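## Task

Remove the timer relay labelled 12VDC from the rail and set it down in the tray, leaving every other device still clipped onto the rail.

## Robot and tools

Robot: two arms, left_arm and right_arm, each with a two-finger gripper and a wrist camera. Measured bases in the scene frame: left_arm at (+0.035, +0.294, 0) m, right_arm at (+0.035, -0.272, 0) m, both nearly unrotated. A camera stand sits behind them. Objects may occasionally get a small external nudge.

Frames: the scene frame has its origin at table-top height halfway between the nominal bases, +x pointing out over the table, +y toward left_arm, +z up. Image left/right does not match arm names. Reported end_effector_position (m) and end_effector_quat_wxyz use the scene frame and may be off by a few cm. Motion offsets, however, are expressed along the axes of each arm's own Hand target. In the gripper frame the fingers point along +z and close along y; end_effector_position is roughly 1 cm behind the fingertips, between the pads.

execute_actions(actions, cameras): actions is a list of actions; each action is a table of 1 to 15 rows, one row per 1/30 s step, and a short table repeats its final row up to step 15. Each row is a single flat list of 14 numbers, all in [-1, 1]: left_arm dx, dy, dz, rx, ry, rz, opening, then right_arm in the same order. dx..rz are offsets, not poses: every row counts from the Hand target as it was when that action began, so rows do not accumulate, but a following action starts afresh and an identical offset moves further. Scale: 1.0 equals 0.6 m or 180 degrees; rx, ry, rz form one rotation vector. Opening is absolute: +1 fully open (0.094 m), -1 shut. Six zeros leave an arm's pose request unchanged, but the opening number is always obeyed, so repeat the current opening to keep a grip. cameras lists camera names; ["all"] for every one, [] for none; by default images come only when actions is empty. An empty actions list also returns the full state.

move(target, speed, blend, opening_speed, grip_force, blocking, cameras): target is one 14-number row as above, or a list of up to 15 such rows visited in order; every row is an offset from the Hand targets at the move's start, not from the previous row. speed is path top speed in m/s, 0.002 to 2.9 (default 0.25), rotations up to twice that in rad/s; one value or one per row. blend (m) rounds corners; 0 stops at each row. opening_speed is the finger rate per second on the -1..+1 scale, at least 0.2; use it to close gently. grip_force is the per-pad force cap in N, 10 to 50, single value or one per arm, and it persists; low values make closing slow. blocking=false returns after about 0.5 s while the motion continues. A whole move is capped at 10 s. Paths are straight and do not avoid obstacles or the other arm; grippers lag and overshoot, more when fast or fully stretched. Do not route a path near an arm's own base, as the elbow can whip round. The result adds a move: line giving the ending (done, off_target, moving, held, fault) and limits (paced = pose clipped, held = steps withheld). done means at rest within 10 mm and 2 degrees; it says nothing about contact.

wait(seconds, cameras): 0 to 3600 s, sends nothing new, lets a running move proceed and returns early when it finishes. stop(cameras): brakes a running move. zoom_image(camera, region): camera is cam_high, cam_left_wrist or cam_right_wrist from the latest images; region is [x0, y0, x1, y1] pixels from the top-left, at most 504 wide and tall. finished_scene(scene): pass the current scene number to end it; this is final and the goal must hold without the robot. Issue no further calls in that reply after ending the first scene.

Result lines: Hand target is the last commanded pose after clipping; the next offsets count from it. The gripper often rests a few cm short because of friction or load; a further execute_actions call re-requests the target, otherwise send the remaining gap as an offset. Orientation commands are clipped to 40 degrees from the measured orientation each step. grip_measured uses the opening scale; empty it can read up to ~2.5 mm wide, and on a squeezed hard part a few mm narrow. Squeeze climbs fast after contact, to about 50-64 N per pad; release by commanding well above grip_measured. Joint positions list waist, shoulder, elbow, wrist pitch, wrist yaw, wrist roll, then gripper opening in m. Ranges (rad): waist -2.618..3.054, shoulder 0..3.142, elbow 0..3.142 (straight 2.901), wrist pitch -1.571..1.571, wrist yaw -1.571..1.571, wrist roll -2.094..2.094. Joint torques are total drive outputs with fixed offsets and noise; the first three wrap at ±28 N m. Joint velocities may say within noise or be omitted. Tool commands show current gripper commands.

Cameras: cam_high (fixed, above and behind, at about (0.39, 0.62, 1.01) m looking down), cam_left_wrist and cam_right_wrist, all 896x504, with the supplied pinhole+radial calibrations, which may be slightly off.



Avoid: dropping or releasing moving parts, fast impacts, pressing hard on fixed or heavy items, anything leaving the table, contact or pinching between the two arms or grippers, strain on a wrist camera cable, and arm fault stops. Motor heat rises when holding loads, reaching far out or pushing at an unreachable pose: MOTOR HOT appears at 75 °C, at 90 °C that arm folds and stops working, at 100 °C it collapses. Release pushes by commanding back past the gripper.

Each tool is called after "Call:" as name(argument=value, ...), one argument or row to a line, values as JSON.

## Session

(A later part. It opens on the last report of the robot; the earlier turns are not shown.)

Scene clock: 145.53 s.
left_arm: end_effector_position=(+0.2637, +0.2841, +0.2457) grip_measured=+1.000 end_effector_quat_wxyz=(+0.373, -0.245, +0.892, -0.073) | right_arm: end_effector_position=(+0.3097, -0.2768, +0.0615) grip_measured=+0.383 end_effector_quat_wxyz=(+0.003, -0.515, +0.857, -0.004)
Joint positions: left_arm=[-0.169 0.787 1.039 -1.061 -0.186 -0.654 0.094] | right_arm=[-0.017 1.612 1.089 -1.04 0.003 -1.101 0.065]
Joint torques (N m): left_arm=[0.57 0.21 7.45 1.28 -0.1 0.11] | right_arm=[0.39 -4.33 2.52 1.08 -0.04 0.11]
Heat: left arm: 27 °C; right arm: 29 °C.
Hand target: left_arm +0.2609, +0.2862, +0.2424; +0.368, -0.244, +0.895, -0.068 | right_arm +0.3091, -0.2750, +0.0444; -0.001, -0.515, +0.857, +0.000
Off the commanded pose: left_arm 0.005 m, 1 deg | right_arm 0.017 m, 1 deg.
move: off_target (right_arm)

Call:
move(
  target=[
    [0,0,0,0,0,0,1,0,0,-0.022,0,0,0,-0.3],
    [0,0,0,0,0,0,1,0,0,-0.022,0,0,0,1],
    [0,0,0,0,0,0,1,0,0,-0.22,0,0,0,1],
  ],
  speed=0.15,
  opening_speed=0.5,
  cameras=["cam_right_wrist","cam_high"],
)

Call:
zoom_image(
  camera="cam_high",
  region=[360, 80, 540, 340],
)

Scene clock: 154.40 s.
left_arm: end_effector_position=(+0.2637, +0.2841, +0.2457) grip_measured=+1.000 end_effector_quat_wxyz=(+0.373, -0.245, +0.892, -0.073) | right_arm: end_effector_position=(+0.3069, -0.2768, +0.1641) grip_measured=+0.998 end_effector_quat_wxyz=(-0.015, -0.515, +0.857, +0.007)
Joint positions: left_arm=[-0.169 0.787 1.039 -1.061 -0.186 -0.654 0.094] | right_arm=[-0.017 1.611 1.498 -1.492 0.004 -1.101 0.094]
Joint torques (N m): left_arm=[0.57 0.2 7.45 1.28 -0.09 0.11] | right_arm=[0.38 -7.72 9.78 0.34 -0.05 0.11]
Heat: left arm: 27 °C; right arm: 28 °C.
Hand target: left_arm +0.2609, +0.2862, +0.2424; +0.368, -0.244, +0.895, -0.068 | right_arm +0.3094, -0.2750, +0.1764; -0.001, -0.515, +0.857, +0.000
Off the commanded pose: left_arm 0.005 m, 1 deg | right_arm 0.013 m, 2 deg.
move: off_target (right_arm)
cam_right_wrist: T_world_to_cam=[[0.86818, -0.49509, -0.03392, -0.39687], [-0.4328, -0.78885, 0.43635, -0.11842], [-0.24279, -0.36416, -0.89914, 0.21066]] pos_world=[0.34445, -0.21319, 0.22762]
Images, in order (width x height): cam_high 896x504, cam_right_wrist 896x504.

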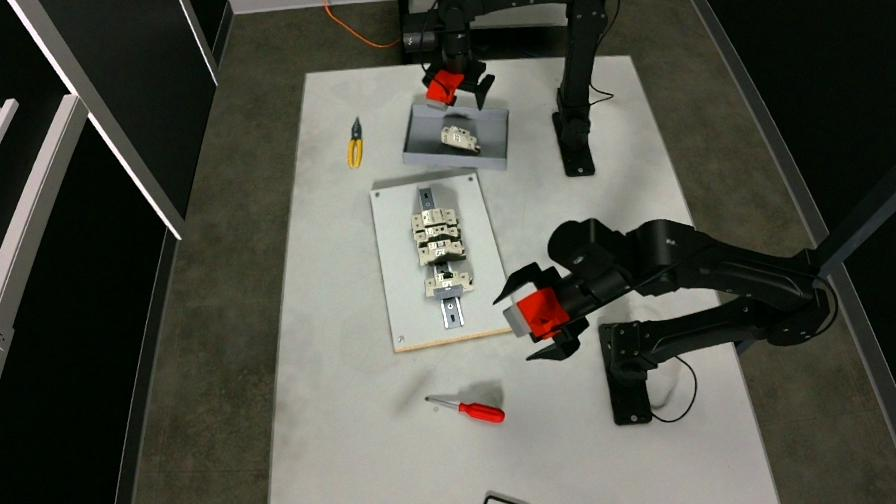

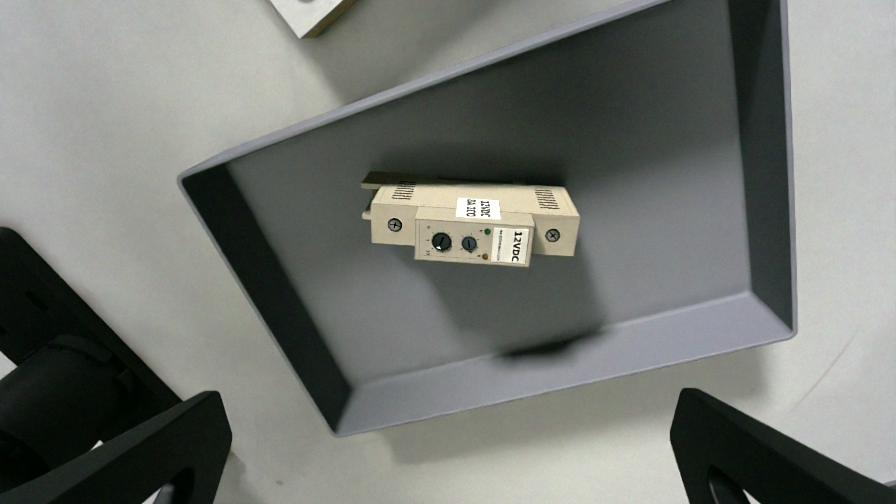

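Scaled by 1.938 from the camera's image (finer frame: 1280x720).

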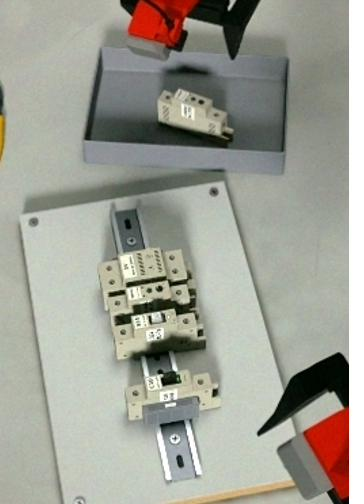

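Call:
finished_scene(
  scene=3,
)

The scene is finished: the task was done.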